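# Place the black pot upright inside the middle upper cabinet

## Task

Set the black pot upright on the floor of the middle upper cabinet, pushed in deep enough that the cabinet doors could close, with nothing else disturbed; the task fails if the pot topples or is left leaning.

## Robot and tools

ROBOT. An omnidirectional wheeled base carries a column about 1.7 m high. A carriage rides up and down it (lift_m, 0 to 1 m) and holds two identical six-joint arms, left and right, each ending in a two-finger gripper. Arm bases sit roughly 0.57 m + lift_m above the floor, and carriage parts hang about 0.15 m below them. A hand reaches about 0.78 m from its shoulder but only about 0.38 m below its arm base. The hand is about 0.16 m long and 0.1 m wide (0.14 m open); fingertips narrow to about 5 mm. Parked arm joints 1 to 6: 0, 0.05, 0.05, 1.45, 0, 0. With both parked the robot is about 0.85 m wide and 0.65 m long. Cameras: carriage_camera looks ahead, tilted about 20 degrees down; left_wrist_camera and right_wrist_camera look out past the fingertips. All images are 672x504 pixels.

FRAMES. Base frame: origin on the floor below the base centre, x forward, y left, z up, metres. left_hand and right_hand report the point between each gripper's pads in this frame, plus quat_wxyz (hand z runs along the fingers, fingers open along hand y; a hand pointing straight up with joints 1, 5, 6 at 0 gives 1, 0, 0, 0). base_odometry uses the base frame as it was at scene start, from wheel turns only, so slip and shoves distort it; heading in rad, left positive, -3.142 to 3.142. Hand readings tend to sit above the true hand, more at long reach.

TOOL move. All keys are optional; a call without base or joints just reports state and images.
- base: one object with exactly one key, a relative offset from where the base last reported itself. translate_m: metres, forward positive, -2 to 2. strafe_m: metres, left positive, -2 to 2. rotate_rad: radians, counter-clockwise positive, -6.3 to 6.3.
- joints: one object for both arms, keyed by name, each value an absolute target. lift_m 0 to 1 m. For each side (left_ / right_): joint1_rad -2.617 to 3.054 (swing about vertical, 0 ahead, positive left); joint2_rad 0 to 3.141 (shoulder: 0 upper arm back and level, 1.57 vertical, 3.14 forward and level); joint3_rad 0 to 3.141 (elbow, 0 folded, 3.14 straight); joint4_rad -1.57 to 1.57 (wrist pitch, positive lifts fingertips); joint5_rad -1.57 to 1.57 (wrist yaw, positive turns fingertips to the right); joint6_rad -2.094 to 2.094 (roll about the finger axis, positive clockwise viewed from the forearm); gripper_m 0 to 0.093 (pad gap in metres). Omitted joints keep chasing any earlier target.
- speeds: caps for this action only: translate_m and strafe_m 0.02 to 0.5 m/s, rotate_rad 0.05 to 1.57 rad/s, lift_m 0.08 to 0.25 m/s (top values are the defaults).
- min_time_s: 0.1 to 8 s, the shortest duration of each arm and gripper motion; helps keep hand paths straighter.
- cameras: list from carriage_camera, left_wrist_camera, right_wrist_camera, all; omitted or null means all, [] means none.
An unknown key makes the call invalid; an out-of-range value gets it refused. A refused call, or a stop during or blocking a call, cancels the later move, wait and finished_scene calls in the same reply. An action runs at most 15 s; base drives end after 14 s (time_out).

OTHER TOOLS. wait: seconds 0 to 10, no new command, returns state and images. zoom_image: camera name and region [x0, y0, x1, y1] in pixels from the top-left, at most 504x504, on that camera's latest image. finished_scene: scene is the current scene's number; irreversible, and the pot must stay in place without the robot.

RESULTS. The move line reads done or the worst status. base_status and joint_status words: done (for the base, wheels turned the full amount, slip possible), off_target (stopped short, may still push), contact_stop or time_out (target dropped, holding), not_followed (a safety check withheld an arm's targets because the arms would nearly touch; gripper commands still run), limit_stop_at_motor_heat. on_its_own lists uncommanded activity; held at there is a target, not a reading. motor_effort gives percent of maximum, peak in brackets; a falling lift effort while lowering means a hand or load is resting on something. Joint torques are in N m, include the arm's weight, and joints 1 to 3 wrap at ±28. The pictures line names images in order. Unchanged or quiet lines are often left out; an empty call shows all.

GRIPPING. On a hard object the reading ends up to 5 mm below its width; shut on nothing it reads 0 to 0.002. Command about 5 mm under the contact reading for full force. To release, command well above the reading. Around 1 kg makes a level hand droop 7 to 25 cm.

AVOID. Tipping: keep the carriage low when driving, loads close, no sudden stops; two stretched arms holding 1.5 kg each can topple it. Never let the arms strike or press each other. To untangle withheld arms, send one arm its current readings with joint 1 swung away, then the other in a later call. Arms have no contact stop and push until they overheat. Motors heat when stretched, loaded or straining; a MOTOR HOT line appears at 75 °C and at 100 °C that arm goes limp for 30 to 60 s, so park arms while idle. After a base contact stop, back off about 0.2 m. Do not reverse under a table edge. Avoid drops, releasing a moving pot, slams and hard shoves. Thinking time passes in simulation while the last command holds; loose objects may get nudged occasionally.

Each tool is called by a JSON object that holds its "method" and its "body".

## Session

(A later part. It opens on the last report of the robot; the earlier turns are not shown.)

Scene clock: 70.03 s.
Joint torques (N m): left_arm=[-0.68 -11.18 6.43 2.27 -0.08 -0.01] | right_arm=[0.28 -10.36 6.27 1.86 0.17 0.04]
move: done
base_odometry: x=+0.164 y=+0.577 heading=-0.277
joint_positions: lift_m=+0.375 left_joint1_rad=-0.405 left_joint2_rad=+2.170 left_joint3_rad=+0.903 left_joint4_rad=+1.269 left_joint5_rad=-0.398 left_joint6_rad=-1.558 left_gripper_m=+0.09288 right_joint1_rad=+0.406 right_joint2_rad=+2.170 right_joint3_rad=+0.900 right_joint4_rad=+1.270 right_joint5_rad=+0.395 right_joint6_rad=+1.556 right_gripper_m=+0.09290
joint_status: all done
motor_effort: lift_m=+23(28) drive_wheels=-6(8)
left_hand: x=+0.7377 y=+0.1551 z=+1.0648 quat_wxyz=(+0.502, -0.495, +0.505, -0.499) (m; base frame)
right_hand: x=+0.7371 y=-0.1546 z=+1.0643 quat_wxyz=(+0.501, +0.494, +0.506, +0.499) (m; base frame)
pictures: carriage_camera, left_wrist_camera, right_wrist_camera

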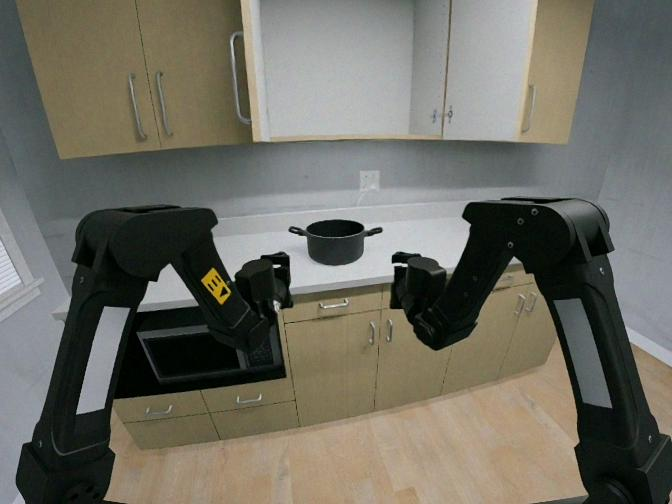

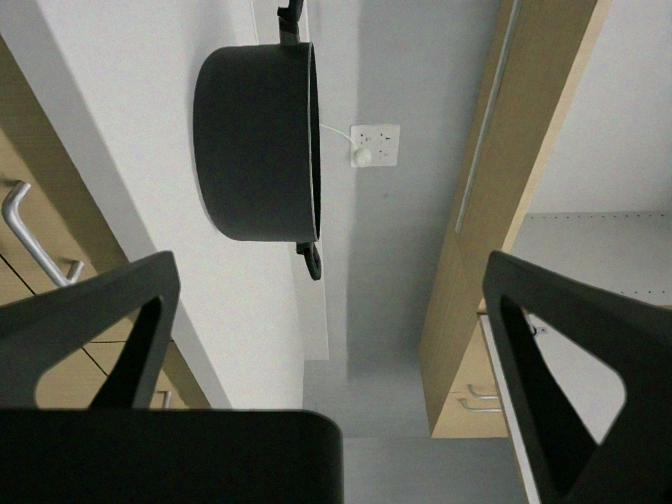

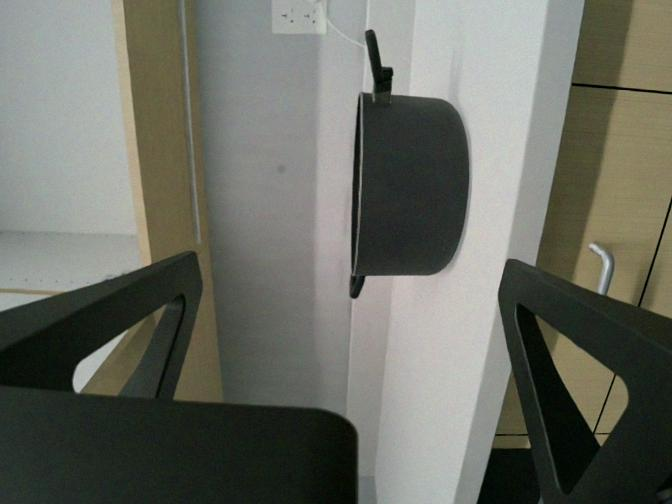

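{"method": "move", "body": {"base": {"translate_m": 0.28}, "speeds": {"translate_m": 0.2}}}

Scene clock: 74.00 s.
Joint torques (N m): left_arm=[-0.55 -11.32 6.32 2.3 -0.06 -0.02] | right_arm=[0.29 -10.5 6.23 1.91 0.15 0.05]
move: done
base_odometry: x=+0.433 y=+0.501 heading=-0.276
base_status: done
joint_positions: lift_m=+0.375 left_joint1_rad=-0.407 left_joint2_rad=+2.171 left_joint3_rad=+0.903 left_joint4_rad=+1.265 left_joint5_rad=-0.401 left_joint6_rad=-1.559 left_gripper_m=+0.09288 right_joint1_rad=+0.406 right_joint2_rad=+2.172 right_joint3_rad=+0.901 right_joint4_rad=+1.267 right_joint5_rad=+0.399 right_joint6_rad=+1.557 right_gripper_m=+0.09290
motor_effort: lift_m=+23(23) drive_wheels=-5(9)
left_hand: x=+0.7376 y=+0.1548 z=+1.0637 quat_wxyz=(+0.501, -0.496, +0.505, -0.498) (m; base frame)
right_hand: x=+0.7372 y=-0.1549 z=+1.0630 quat_wxyz=(+0.501, +0.495, +0.507, +0.497) (m; base frame)
pictures: carriage_camera, left_wrist_camera, right_wrist_camera

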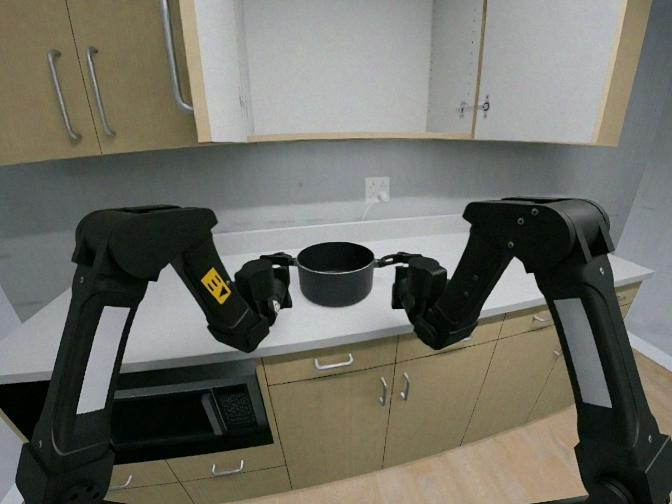

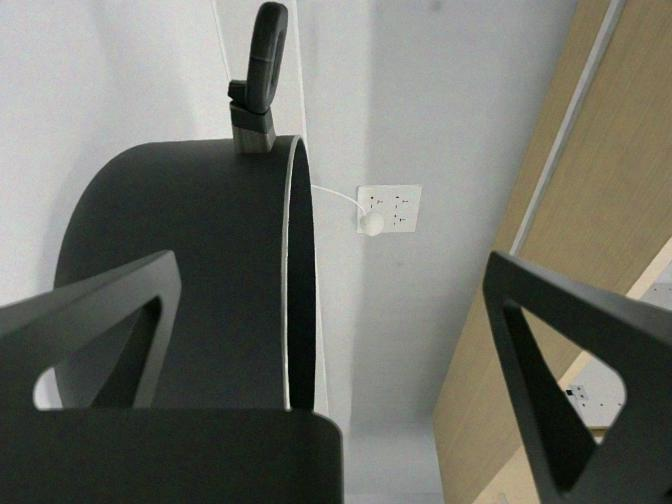

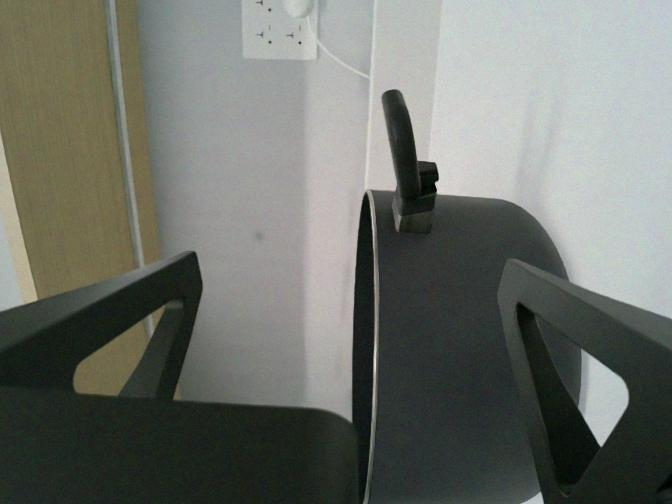

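{"method": "zoom_image", "body": {"camera": "left_wrist_camera", "region": [180, 0, 380, 150]}}

{"method": "zoom_image", "body": {"camera": "right_wrist_camera", "region": [320, 80, 480, 240]}}

{"method": "zoom_image", "body": {"camera": "carriage_camera", "region": [250, 230, 430, 320]}}

Scaled by 2.520 from the camera's 672x504 image, which has a finer 960x720 frame.

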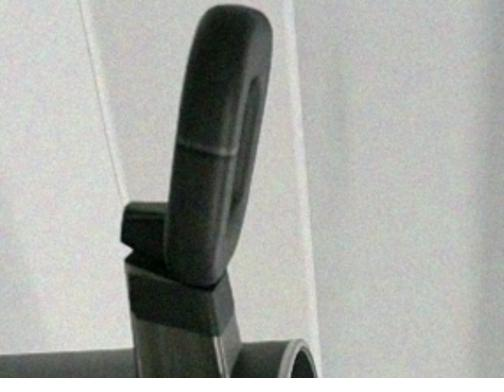

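Scaled by 3.150 from the camera's 672x504 image, which has a finer 960x720 frame.

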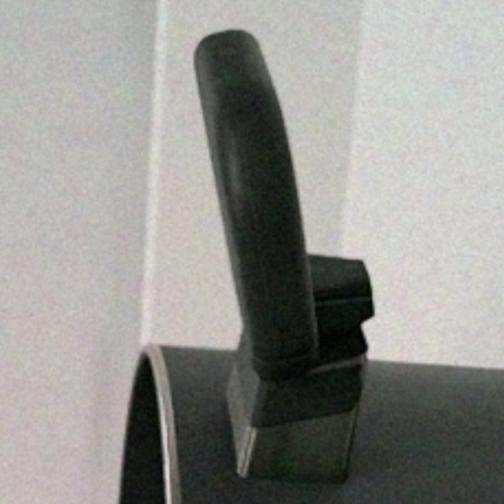

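Scaled by 2.800 from the camera's 672x504 image, which has a finer 960x720 frame.

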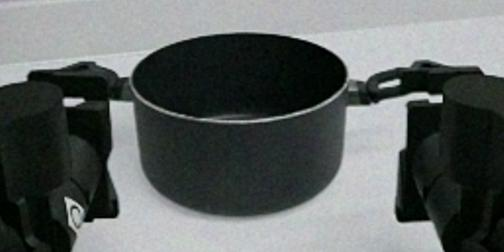

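{"method": "move", "body": {"base": {"translate_m": 0.07}, "speeds": {"translate_m": 0.1}, "joints": {"lift_m": 0.335}}}

Scene clock: 84.50 s.
Joint torques (N m): left_arm=[-0.35 -12.72 5.85 2.49 -0.08 0.01] | right_arm=[0.06 -11.75 5.72 2.01 0.14 0.02]
move: done
base_odometry: x=+0.501 y=+0.482 heading=-0.276
base_status: done
joint_positions: lift_m=+0.335 left_joint1_rad=-0.408 left_joint2_rad=+2.184 left_joint3_rad=+0.908 left_joint4_rad=+1.251 left_joint5_rad=-0.401 left_joint6_rad=-1.561 left_gripper_m=+0.09288 right_joint1_rad=+0.408 right_joint2_rad=+2.183 right_joint3_rad=+0.907 right_joint4_rad=+1.256 right_joint5_rad=+0.399 right_joint6_rad=+1.559 right_gripper_m=+0.09290
joint_status: all done
motor_effort: lift_m=+22(22) drive_wheels=-6(11)
left_hand: x=+0.7384 y=+0.1538 z=+1.0160 quat_wxyz=(+0.498, -0.499, +0.512, -0.491) (m; base frame)
right_hand: x=+0.7381 y=-0.1533 z=+1.0171 quat_wxyz=(+0.498, +0.497, +0.512, +0.493) (m; base frame)
pictures: carriage_camera, left_wrist_camera, right_wrist_camera

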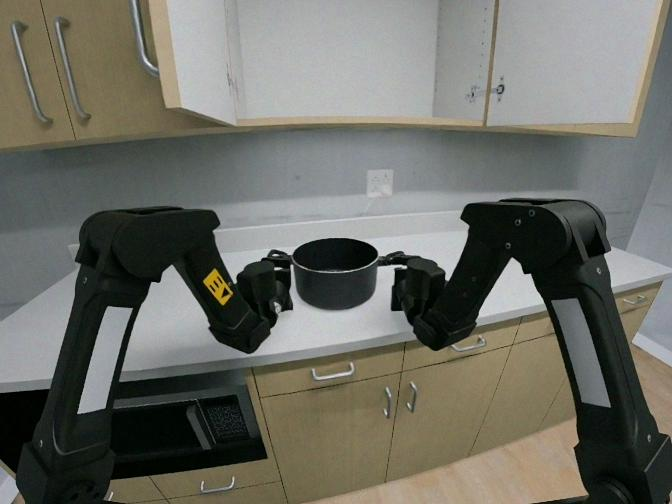

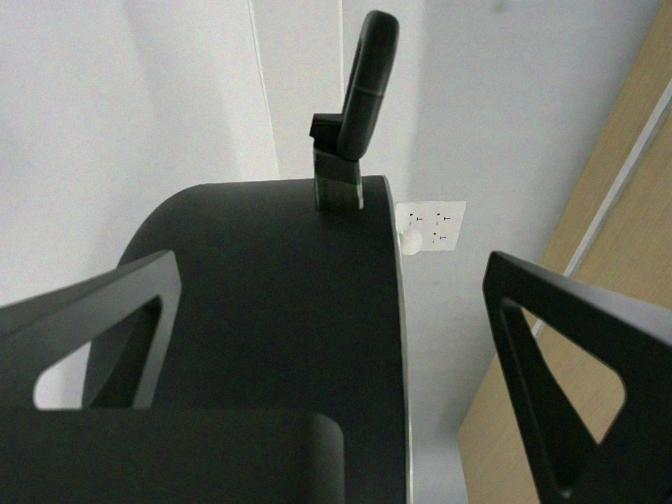

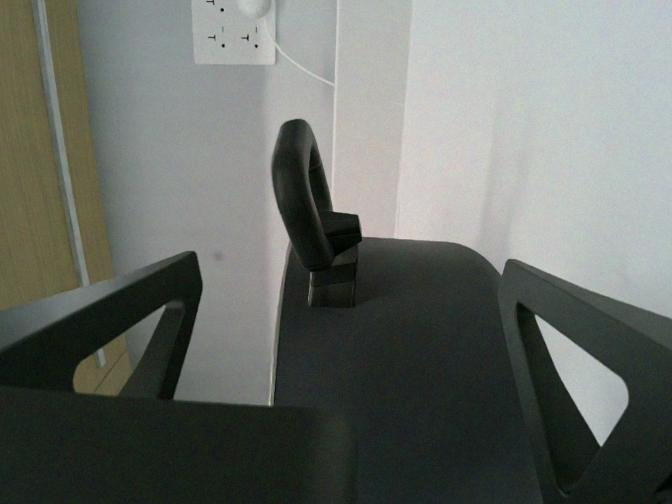

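{"method": "move", "body": {"base": {"strafe_m": 0.022}, "speeds": {"strafe_m": 0.05}, "joints": {"lift_m": 0.35}}}

{"method": "move", "body": {"base": {"translate_m": 0.03}, "speeds": {"translate_m": 0.05}}}

Scene clock: 87.37 s.
move: done
base_status: done
joint_status: all done
motor_effort: lift_m=+23(28) drive_wheels=-4(7)

Scene clock: 88.47 s.
Joint torques (N m): left_arm=[-0.18 -12.86 5.44 2.43 -0.05 0.01] | right_arm=[-0.09 -11.81 5.52 1.96 0.11 0.03]
move: done
base_odometry: x=+0.536 y=+0.495 heading=-0.275
base_status: done
joint_positions: lift_m=+0.350 left_joint1_rad=-0.410 left_joint2_rad=+2.185 left_joint3_rad=+0.912 left_joint4_rad=+1.256 left_joint5_rad=-0.403 left_joint6_rad=-1.561 left_gripper_m=+0.09288 right_joint1_rad=+0.410 right_joint2_rad=+2.185 right_joint3_rad=+0.910 right_joint4_rad=+1.262 right_joint5_rad=+0.400 right_joint6_rad=+1.559 right_gripper_m=+0.09290
motor_effort: lift_m=+23(23) drive_wheels=-5(10)
left_hand: x=+0.7389 y=+0.1528 z=+1.0326 quat_wxyz=(+0.499, -0.498, +0.510, -0.494) (m; base frame)
right_hand: x=+0.7383 y=-0.1523 z=+1.0333 quat_wxyz=(+0.499, +0.496, +0.510, +0.495) (m; base frame)
pictures: carriage_camera, left_wrist_camera, right_wrist_camera

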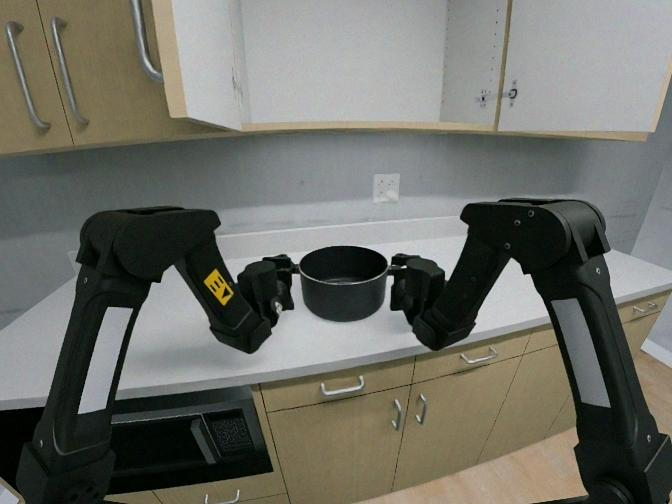

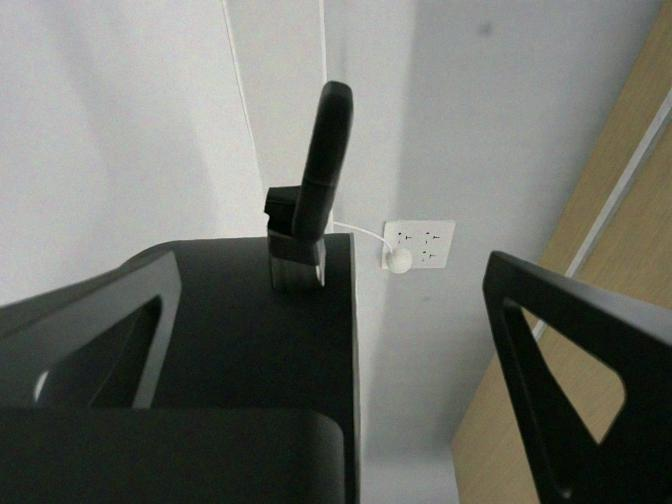

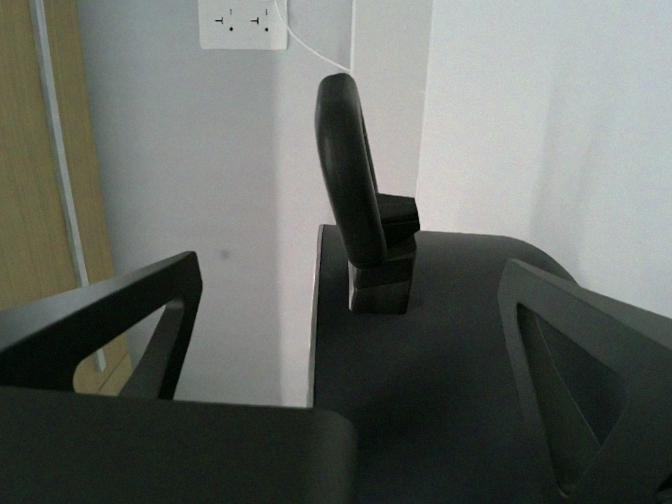

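{"method": "move", "body": {"base": {"translate_m": 0.035}, "speeds": {"translate_m": 0.05}}}

Scene clock: 91.57 s.
Joint torques (N m): left_arm=[-0.18 -12.78 5.49 2.43 -0.05 0.01] | right_arm=[-0.08 -11.84 5.5 1.95 0.11 0.03]
move: done
base_odometry: x=+0.570 y=+0.486 heading=-0.275
base_status: done
joint_positions: lift_m=+0.350 left_joint1_rad=-0.410 left_joint2_rad=+2.185 left_joint3_rad=+0.912 left_joint4_rad=+1.256 left_joint5_rad=-0.403 left_joint6_rad=-1.561 left_gripper_m=+0.09288 right_joint1_rad=+0.410 right_joint2_rad=+2.185 right_joint3_rad=+0.910 right_joint4_rad=+1.262 right_joint5_rad=+0.401 right_joint6_rad=+1.559 right_gripper_m=+0.09290
motor_effort: lift_m=+23(23) drive_wheels=-5(8)
left_hand: x=+0.7389 y=+0.1529 z=+1.0326 quat_wxyz=(+0.499, -0.498, +0.510, -0.493) (m; base frame)
right_hand: x=+0.7383 y=-0.1524 z=+1.0333 quat_wxyz=(+0.499, +0.497, +0.510, +0.495) (m; base frame)
pictures: carriage_camera, left_wrist_camera, right_wrist_camera

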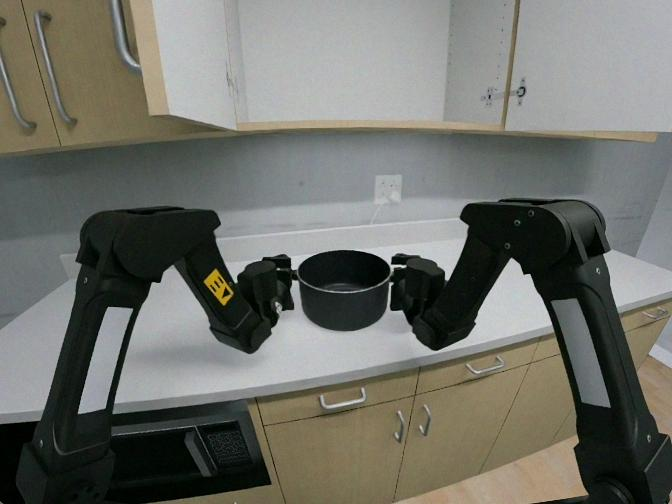

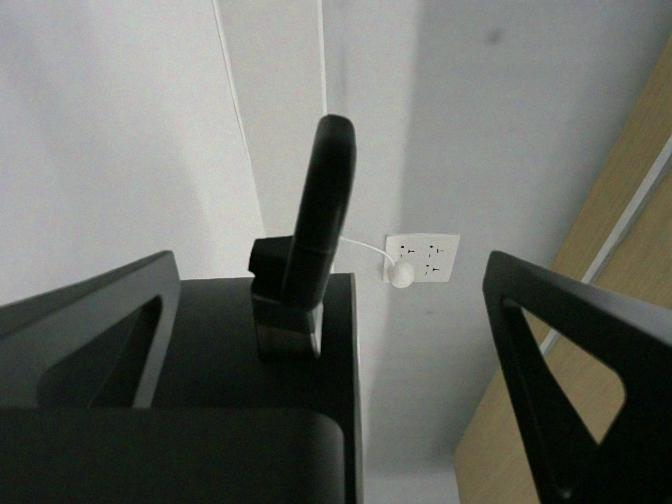

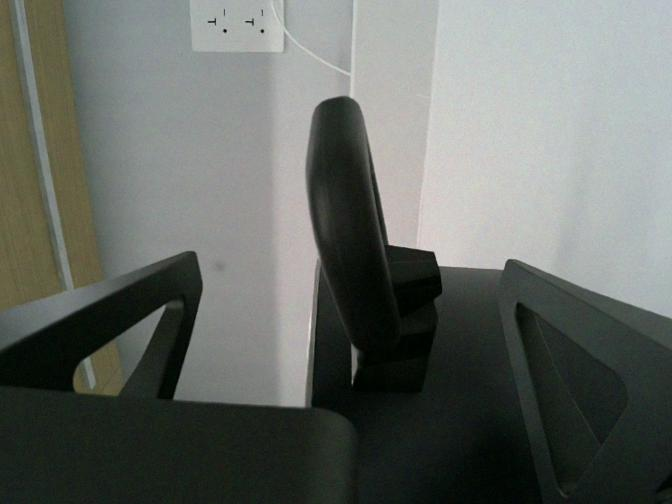

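{"method": "zoom_image", "body": {"camera": "left_wrist_camera", "region": [180, 60, 500, 400]}}

{"method": "zoom_image", "body": {"camera": "right_wrist_camera", "region": [190, 60, 510, 400]}}

{"method": "zoom_image", "body": {"camera": "carriage_camera", "region": [240, 235, 440, 345]}}

Scaled by 1.482 from the camera's 672x504 image, which has a finer 960x720 frame.

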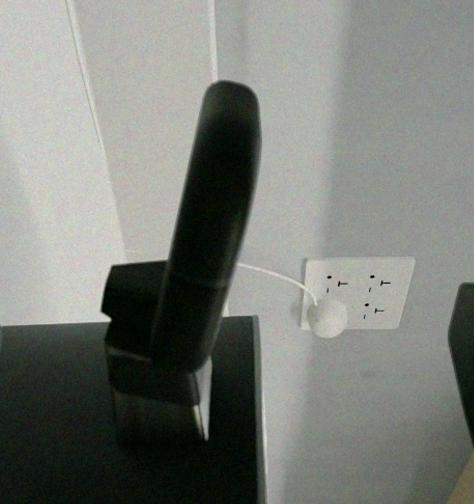

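Scaled by 1.482 from the camera's 672x504 image, which has a finer 960x720 frame.

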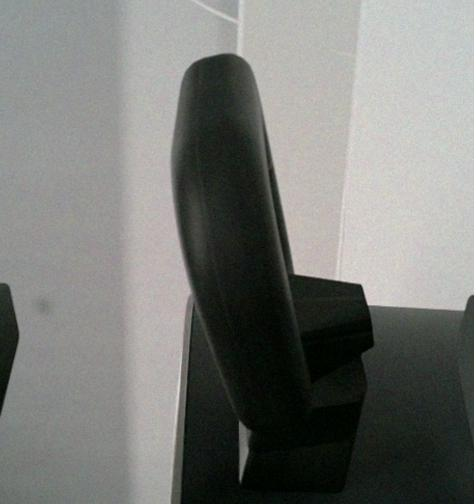

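Scaled by 2.520 from the camera's 672x504 image, which has a finer 960x720 frame.

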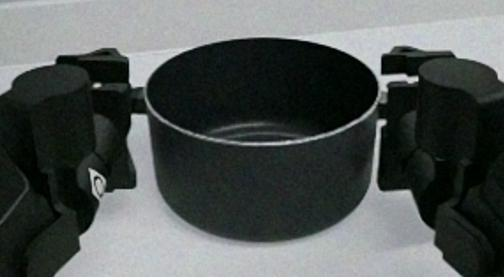

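{"method": "move", "body": {"base": {"strafe_m": -0.008}, "speeds": {"strafe_m": 0.03}, "joints": {"left_joint1_rad": -0.393, "left_joint2_rad": 2.2061, "left_joint3_rad": 0.9889, "left_joint4_rad": 1.2326, "left_joint5_rad": -0.3945, "right_joint1_rad": 0.424, "right_joint2_rad": 2.1537, "right_joint3_rad": 0.8746, "right_joint4_rad": 1.2945, "right_joint5_rad": 0.424}, "min_time_s": 1.5}}

{"method": "zoom_image", "body": {"camera": "carriage_camera", "region": [240, 235, 440, 345]}}

Scene clock: 97.50 s.
Joint torques (N m): left_arm=[0.57 -11.71 6.63 2.27 0.13 0.01] | right_arm=[0.58 -14.05 3.71 2.1 0.18 0.05]
move: done
base_odometry: x=+0.568 y=+0.478 heading=-0.274
base_status: done
joint_positions: lift_m=+0.350 left_joint1_rad=-0.399 left_joint2_rad=+2.200 left_joint3_rad=+0.966 left_joint4_rad=+1.235 left_joint5_rad=-0.405 left_joint6_rad=-1.561 left_gripper_m=+0.09288 right_joint1_rad=+0.417 right_joint2_rad=+2.185 right_joint3_rad=+0.882 right_joint4_rad=+1.275 right_joint5_rad=+0.409 right_joint6_rad=+1.559 right_gripper_m=+0.09290
joint_status: all done
motor_effort: lift_m=+23(23) drive_wheels=+1(7)
left_hand: x=+0.7512 y=+0.1539 z=+1.0401 quat_wxyz=(+0.504, -0.499, +0.501, -0.497) (m; base frame)
right_hand: x=+0.7318 y=-0.1529 z=+1.0266 quat_wxyz=(+0.497, +0.499, +0.514, +0.490) (m; base frame)
pictures: carriage_camera, left_wrist_camera, right_wrist_camera

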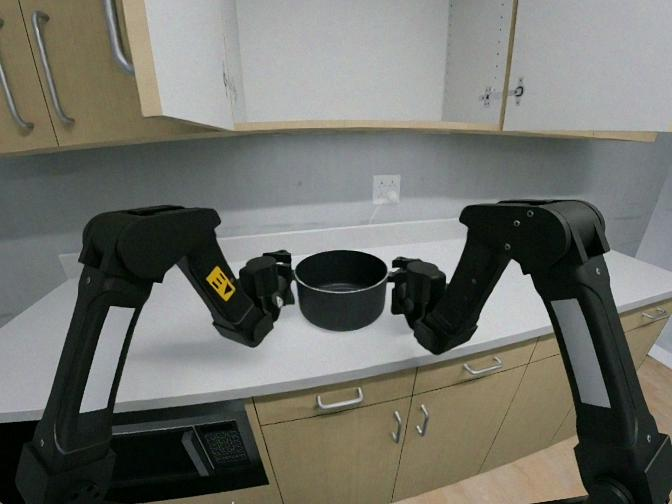

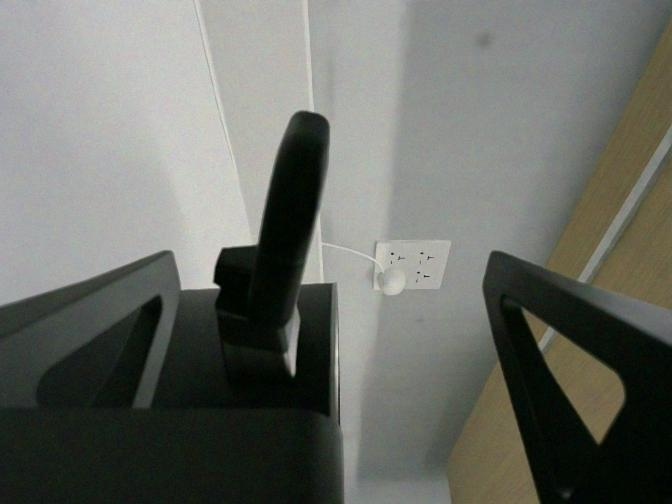

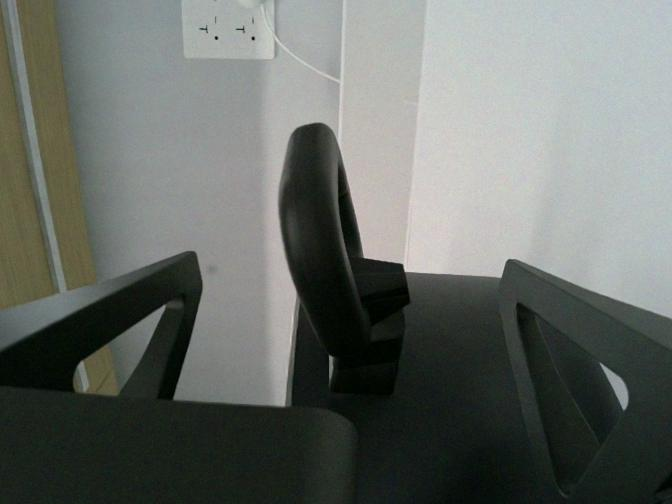

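Scaled by 2.520 from the camera's 672x504 image, which has a finer 960x720 frame.

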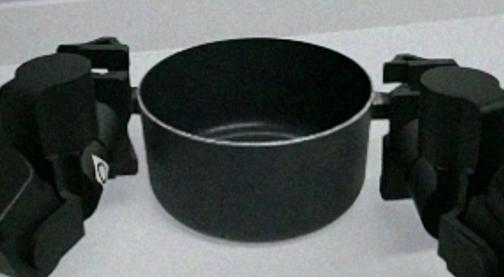

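{"method": "move", "body": {"joints": {"left_joint2_rad": 2.228, "left_joint4_rad": 1.2626, "right_joint3_rad": 0.926}, "min_time_s": 1.0}}

Scene clock: 100.53 s.
Joint torques (N m): left_arm=[0.57 -11.78 6.45 2.63 0.14 0] | right_arm=[0.4 -14.2 6.19 2.08 0.17 0.01]
move: done
base_odometry: x=+0.568 y=+0.478 heading=-0.274
joint_positions: lift_m=+0.350 left_joint1_rad=-0.399 left_joint2_rad=+2.222 left_joint3_rad=+0.967 left_joint4_rad=+1.235 left_joint5_rad=-0.405 left_joint6_rad=-1.561 left_gripper_m=+0.09288 right_joint1_rad=+0.417 right_joint2_rad=+2.185 right_joint3_rad=+0.902 right_joint4_rad=+1.277 right_joint5_rad=+0.409 right_joint6_rad=+1.559 right_gripper_m=+0.09290
joint_status: all done
motor_effort: lift_m=+23(23) drive_wheels=+1(2)
left_hand: x=+0.7512 y=+0.1539 z=+1.0286 quat_wxyz=(+0.501, -0.501, +0.508, -0.490) (m; base frame)
right_hand: x=+0.7358 y=-0.1512 z=+1.0338 quat_wxyz=(+0.500, +0.496, +0.507, +0.497) (m; base frame)
pictures: carriage_camera, left_wrist_camera, right_wrist_camera

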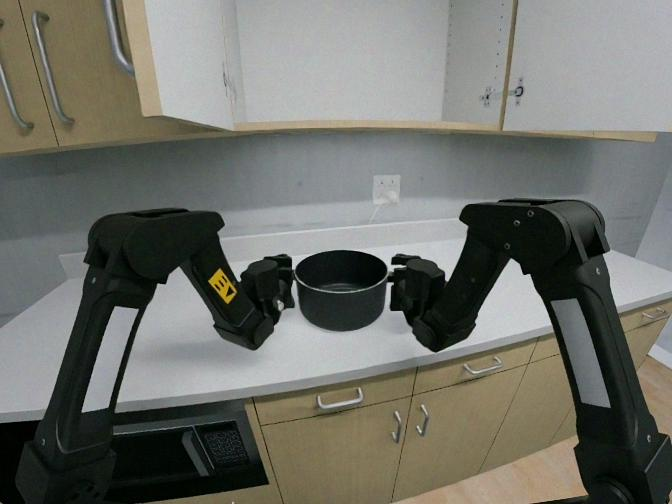

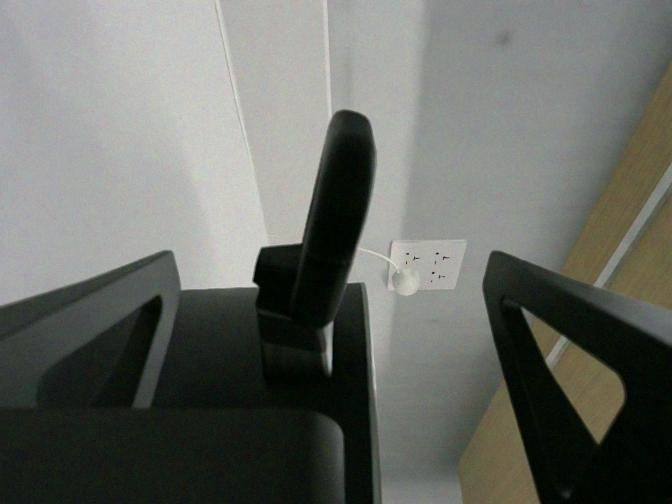

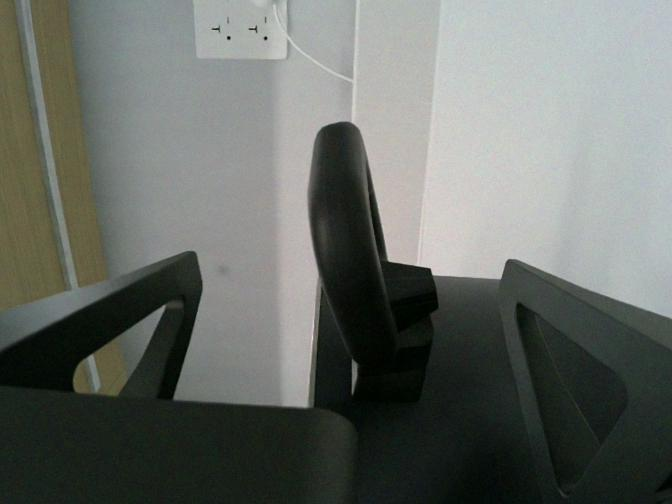

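{"method": "move", "body": {"base": {"translate_m": 0.025}, "speeds": {"translate_m": 0.04}}}

{"method": "zoom_image", "body": {"camera": "left_wrist_camera", "region": [150, 100, 520, 420]}}

{"method": "zoom_image", "body": {"camera": "right_wrist_camera", "region": [150, 100, 520, 420]}}

{"method": "zoom_image", "body": {"camera": "carriage_camera", "region": [240, 235, 440, 345]}}

Scene clock: 102.37 s.
Joint torques (N m): left_arm=[0.39 -11.81 6.46 2.61 0.12 0.01] | right_arm=[0.18 -14.28 6.23 2.1 0.14 0.02]
move: done
base_odometry: x=+0.592 y=+0.471 heading=-0.275
base_status: done
joint_positions: lift_m=+0.350 left_joint1_rad=-0.398 left_joint2_rad=+2.222 left_joint3_rad=+0.967 left_joint4_rad=+1.235 left_joint5_rad=-0.405 left_joint6_rad=-1.561 left_gripper_m=+0.09288 right_joint1_rad=+0.420 right_joint2_rad=+2.185 right_joint3_rad=+0.902 right_joint4_rad=+1.278 right_joint5_rad=+0.411 right_joint6_rad=+1.559 right_gripper_m=+0.09290
motor_effort: lift_m=+23(23) drive_wheels=-5(10)
left_hand: x=+0.7515 y=+0.1547 z=+1.0288 quat_wxyz=(+0.501, -0.502, +0.507, -0.489) (m; base frame)
right_hand: x=+0.7353 y=-0.1497 z=+1.0342 quat_wxyz=(+0.500, +0.496, +0.507, +0.498) (m; base frame)
pictures: carriage_camera, left_wrist_camera, right_wrist_camera

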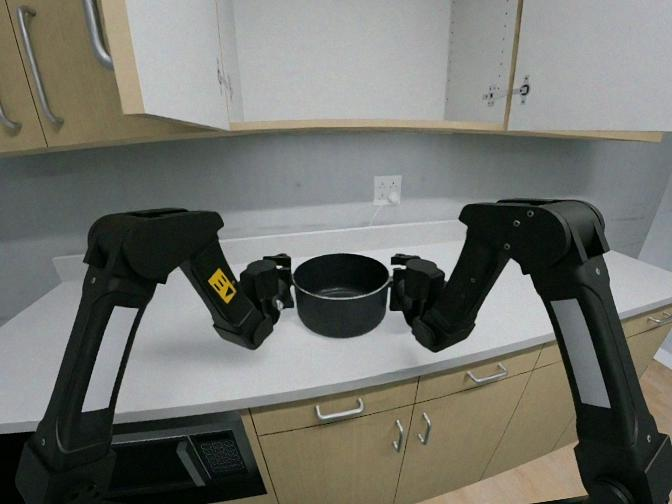

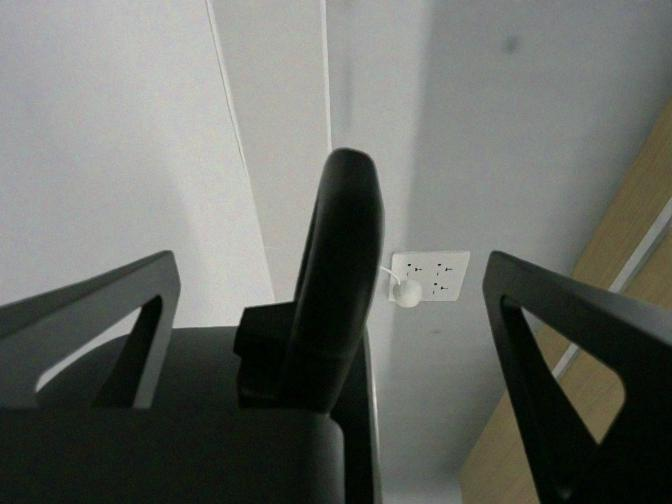

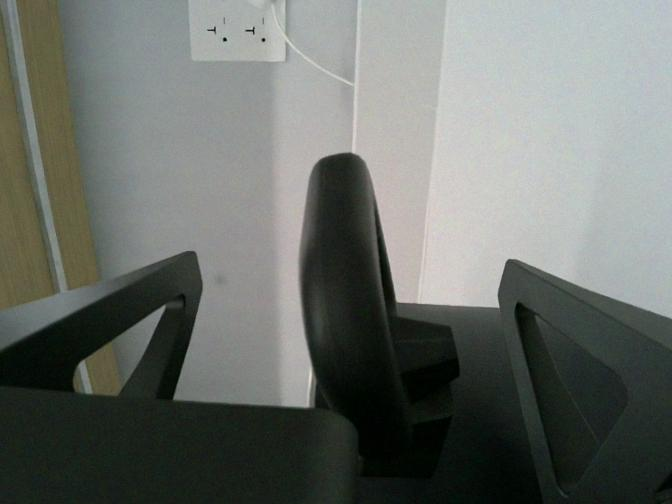

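Scaled by 1.362 from the camera's 672x504 image, which has a finer 960x720 frame.

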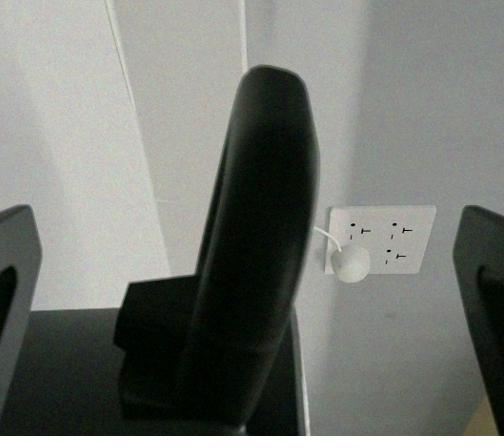

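Scaled by 1.362 from the camera's 672x504 image, which has a finer 960x720 frame.

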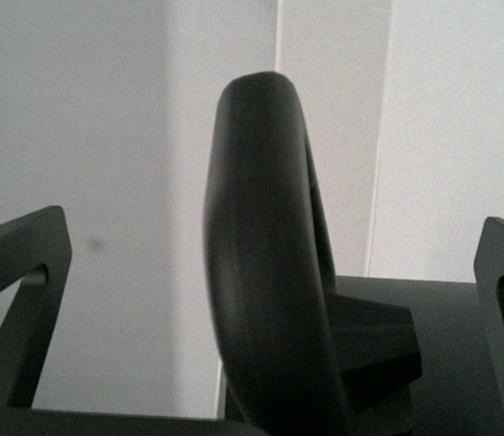

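Scaled by 2.520 from the camera's 672x504 image, which has a finer 960x720 frame.

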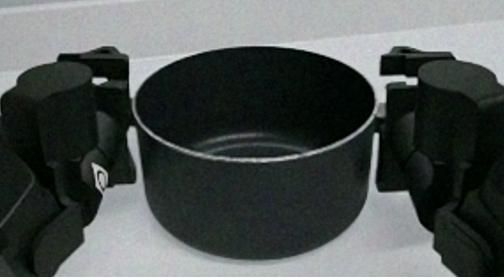

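{"method": "move", "body": {"base": {"translate_m": 0.012}, "speeds": {"translate_m": 0.03}, "cameras": []}}

{"method": "move", "body": {"joints": {"left_gripper_m": 0.035, "right_gripper_m": 0.035}, "min_time_s": 2}}

Scene clock: 104.63 s.
move: done
base_status: done
motor_effort: lift_m=+23(23) drive_wheels=+2(8)
pictures: none

Scene clock: 106.93 s.
Joint torques (N m): left_arm=[0.17 -12.42 6.42 2.61 0.14 0.03] | right_arm=[0.23 -14.26 6.15 2.3 0.13 0.02]
move: done
base_odometry: x=+0.603 y=+0.468 heading=-0.275
joint_positions: lift_m=+0.350 left_joint1_rad=-0.396 left_joint2_rad=+2.228 left_joint3_rad=+0.967 left_joint4_rad=+1.236 left_joint5_rad=-0.405 left_joint6_rad=-1.561 left_gripper_m=+0.03515 right_joint1_rad=+0.420 right_joint2_rad=+2.185 right_joint3_rad=+0.902 right_joint4_rad=+1.258 right_joint5_rad=+0.413 right_joint6_rad=+1.559 right_gripper_m=+0.03513
joint_status: all done
motor_effort: lift_m=+23(23) drive_wheels=+1(6)
left_hand: x=+0.7517 y=+0.1558 z=+1.0257 quat_wxyz=(+0.501, -0.503, +0.508, -0.487) (m; base frame)
right_hand: x=+0.7352 y=-0.1501 z=+1.0294 quat_wxyz=(+0.498, +0.499, +0.513, +0.490) (m; base frame)
pictures: carriage_camera, left_wrist_camera, right_wrist_camera

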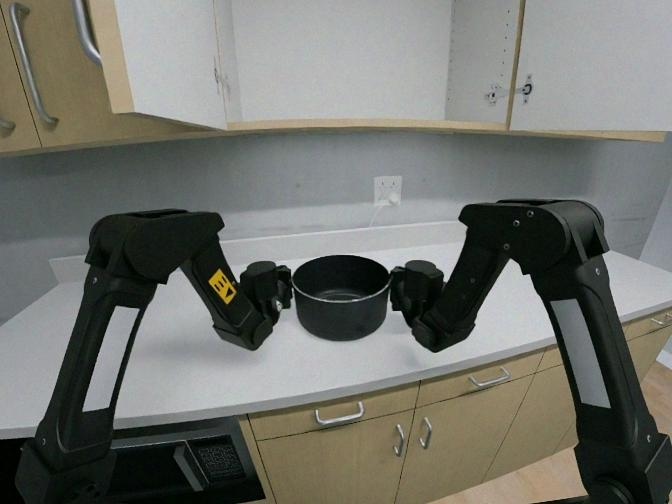

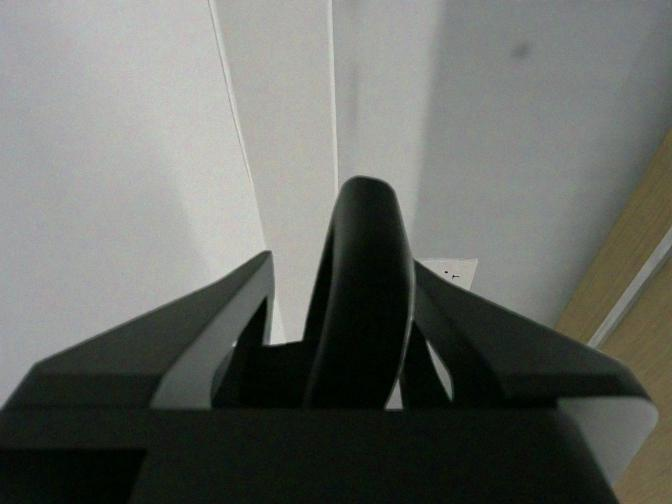

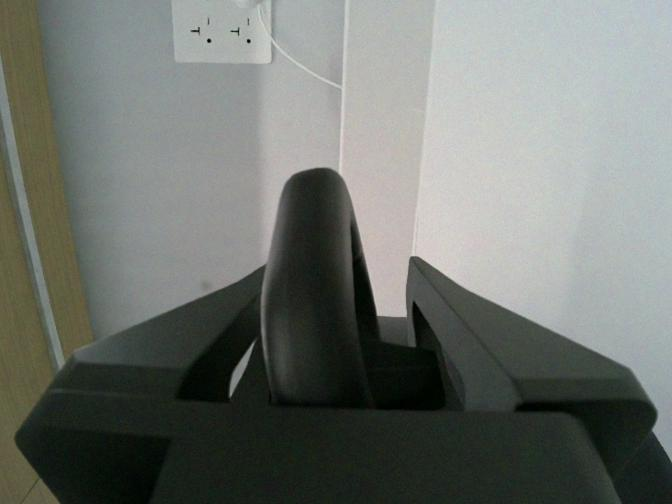

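{"method": "move", "body": {"joints": {"lift_m": 0.357}, "speeds": {"lift_m": 0.08}, "cameras": []}}

{"method": "move", "body": {"joints": {"left_gripper_m": 0.02, "right_gripper_m": 0.02}, "min_time_s": 1.5}}

Scene clock: 111.23 s.
move: done
joint_status: all done
motor_effort: lift_m=+25(28) drive_wheels=+2(5)
pictures: none

Scene clock: 113.03 s.
Joint torques (N m): left_arm=[-0.64 -13.27 6.38 2.98 -0.09 -0.03] | right_arm=[0.34 -14.24 6.24 2.79 0.22 0.03]
move: done
base_odometry: x=+0.603 y=+0.468 heading=-0.275
joint_positions: lift_m=+0.357 left_joint1_rad=-0.387 left_joint2_rad=+2.236 left_joint3_rad=+0.967 left_joint4_rad=+1.205 left_joint5_rad=-0.384 left_joint6_rad=-1.558 left_gripper_m=+0.02398 right_joint1_rad=+0.419 right_joint2_rad=+2.185 right_joint3_rad=+0.902 right_joint4_rad=+1.216 right_joint5_rad=+0.407 right_joint6_rad=+1.557 right_gripper_m=+0.02341
joint_status: all done
motor_effort: lift_m=+25(25) drive_wheels=+0(2)
left_hand: x=+0.7526 y=+0.1570 z=+1.0208 quat_wxyz=(+0.493, -0.505, +0.525, -0.476) (m; base frame)
right_hand: x=+0.7350 y=-0.1498 z=+1.0267 quat_wxyz=(+0.491, +0.502, +0.528, +0.477) (m; base frame)
pictures: carriage_camera, left_wrist_camera, right_wrist_camera

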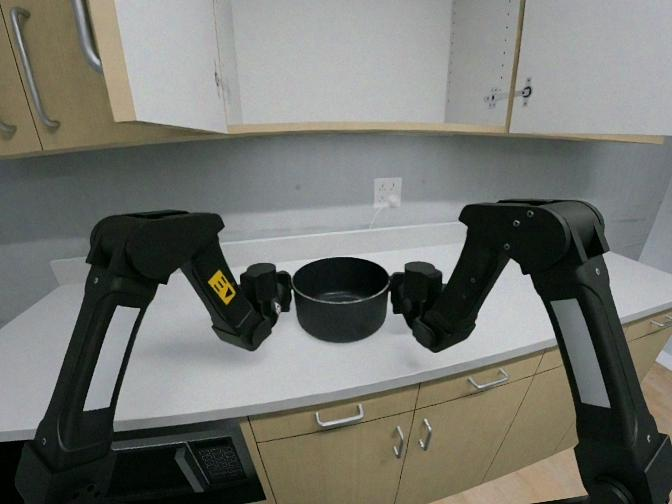

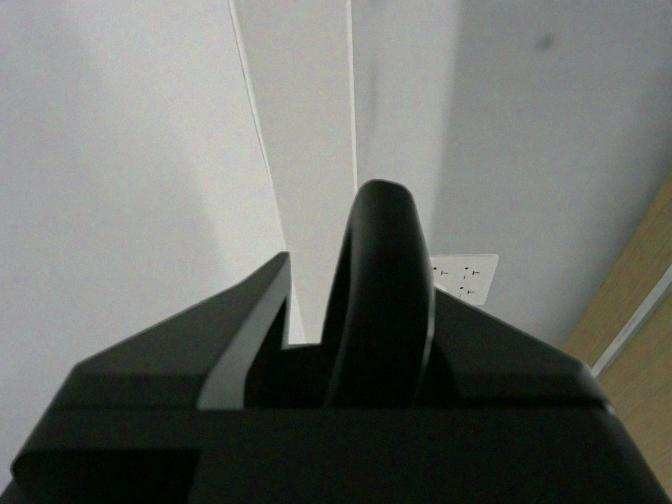

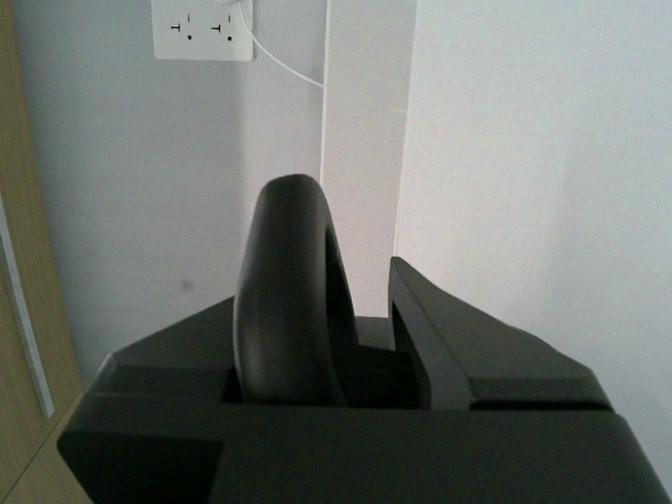

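{"method": "move", "body": {"joints": {"lift_m": 0.349}, "speeds": {"lift_m": 0.08}, "cameras": []}}

{"method": "move", "body": {"joints": {"left_gripper_m": 0.014, "right_gripper_m": 0.014}, "min_time_s": 1.5}}

Scene clock: 115.80 s.
move: done
joint_status: all done
motor_effort: lift_m=+21(22) drive_wheels=-5(7)
pictures: none

Scene clock: 117.60 s.
Joint torques (N m): left_arm=[-0.72 -13.26 6.38 2.63 -0.07 -0.23] | right_arm=[0.29 -14.2 6.24 2.52 0.23 0.12]
move: off_target
base_odometry: x=+0.603 y=+0.468 heading=-0.275
joint_positions: lift_m=+0.349 left_joint1_rad=-0.386 left_joint2_rad=+2.236 left_joint3_rad=+0.967 left_joint4_rad=+1.235 left_joint5_rad=-0.384 left_joint6_rad=-1.540 left_gripper_m=+0.02367 right_joint1_rad=+0.419 right_joint2_rad=+2.185 right_joint3_rad=+0.902 right_joint4_rad=+1.237 right_joint5_rad=+0.405 right_joint6_rad=+1.549 right_gripper_m=+0.02315
joint_status: left_gripper_m off_target (ended at +0.02367, target +0.01400); right_gripper_m off_target (ended at +0.02315, target +0.01400)
motor_effort: lift_m=+21(21) drive_wheels=-4(7)
left_hand: x=+0.7530 y=+0.1574 z=+1.0205 quat_wxyz=(+0.502, -0.496, +0.519, -0.482) (m; base frame)
right_hand: x=+0.7353 y=-0.1496 z=+1.0240 quat_wxyz=(+0.496, +0.497, +0.524, +0.482) (m; base frame)
pictures: carriage_camera, left_wrist_camera, right_wrist_camera

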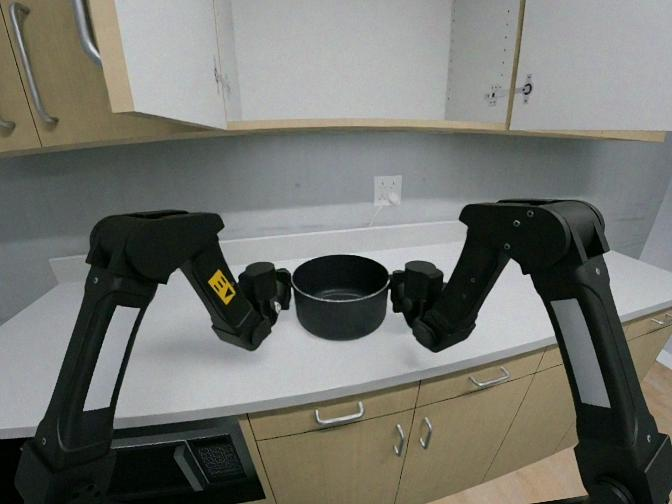

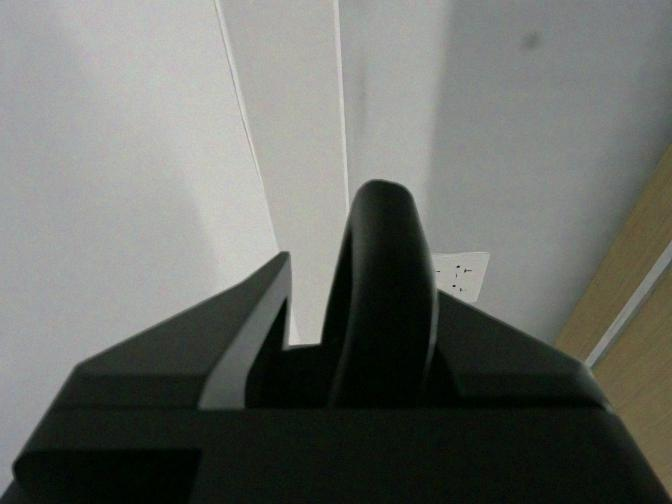

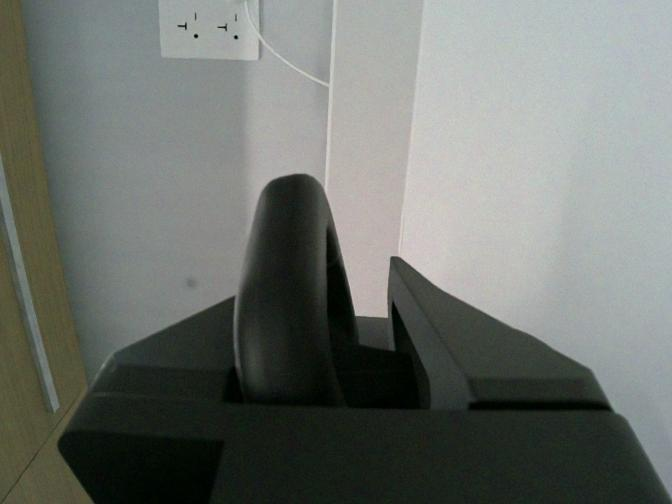

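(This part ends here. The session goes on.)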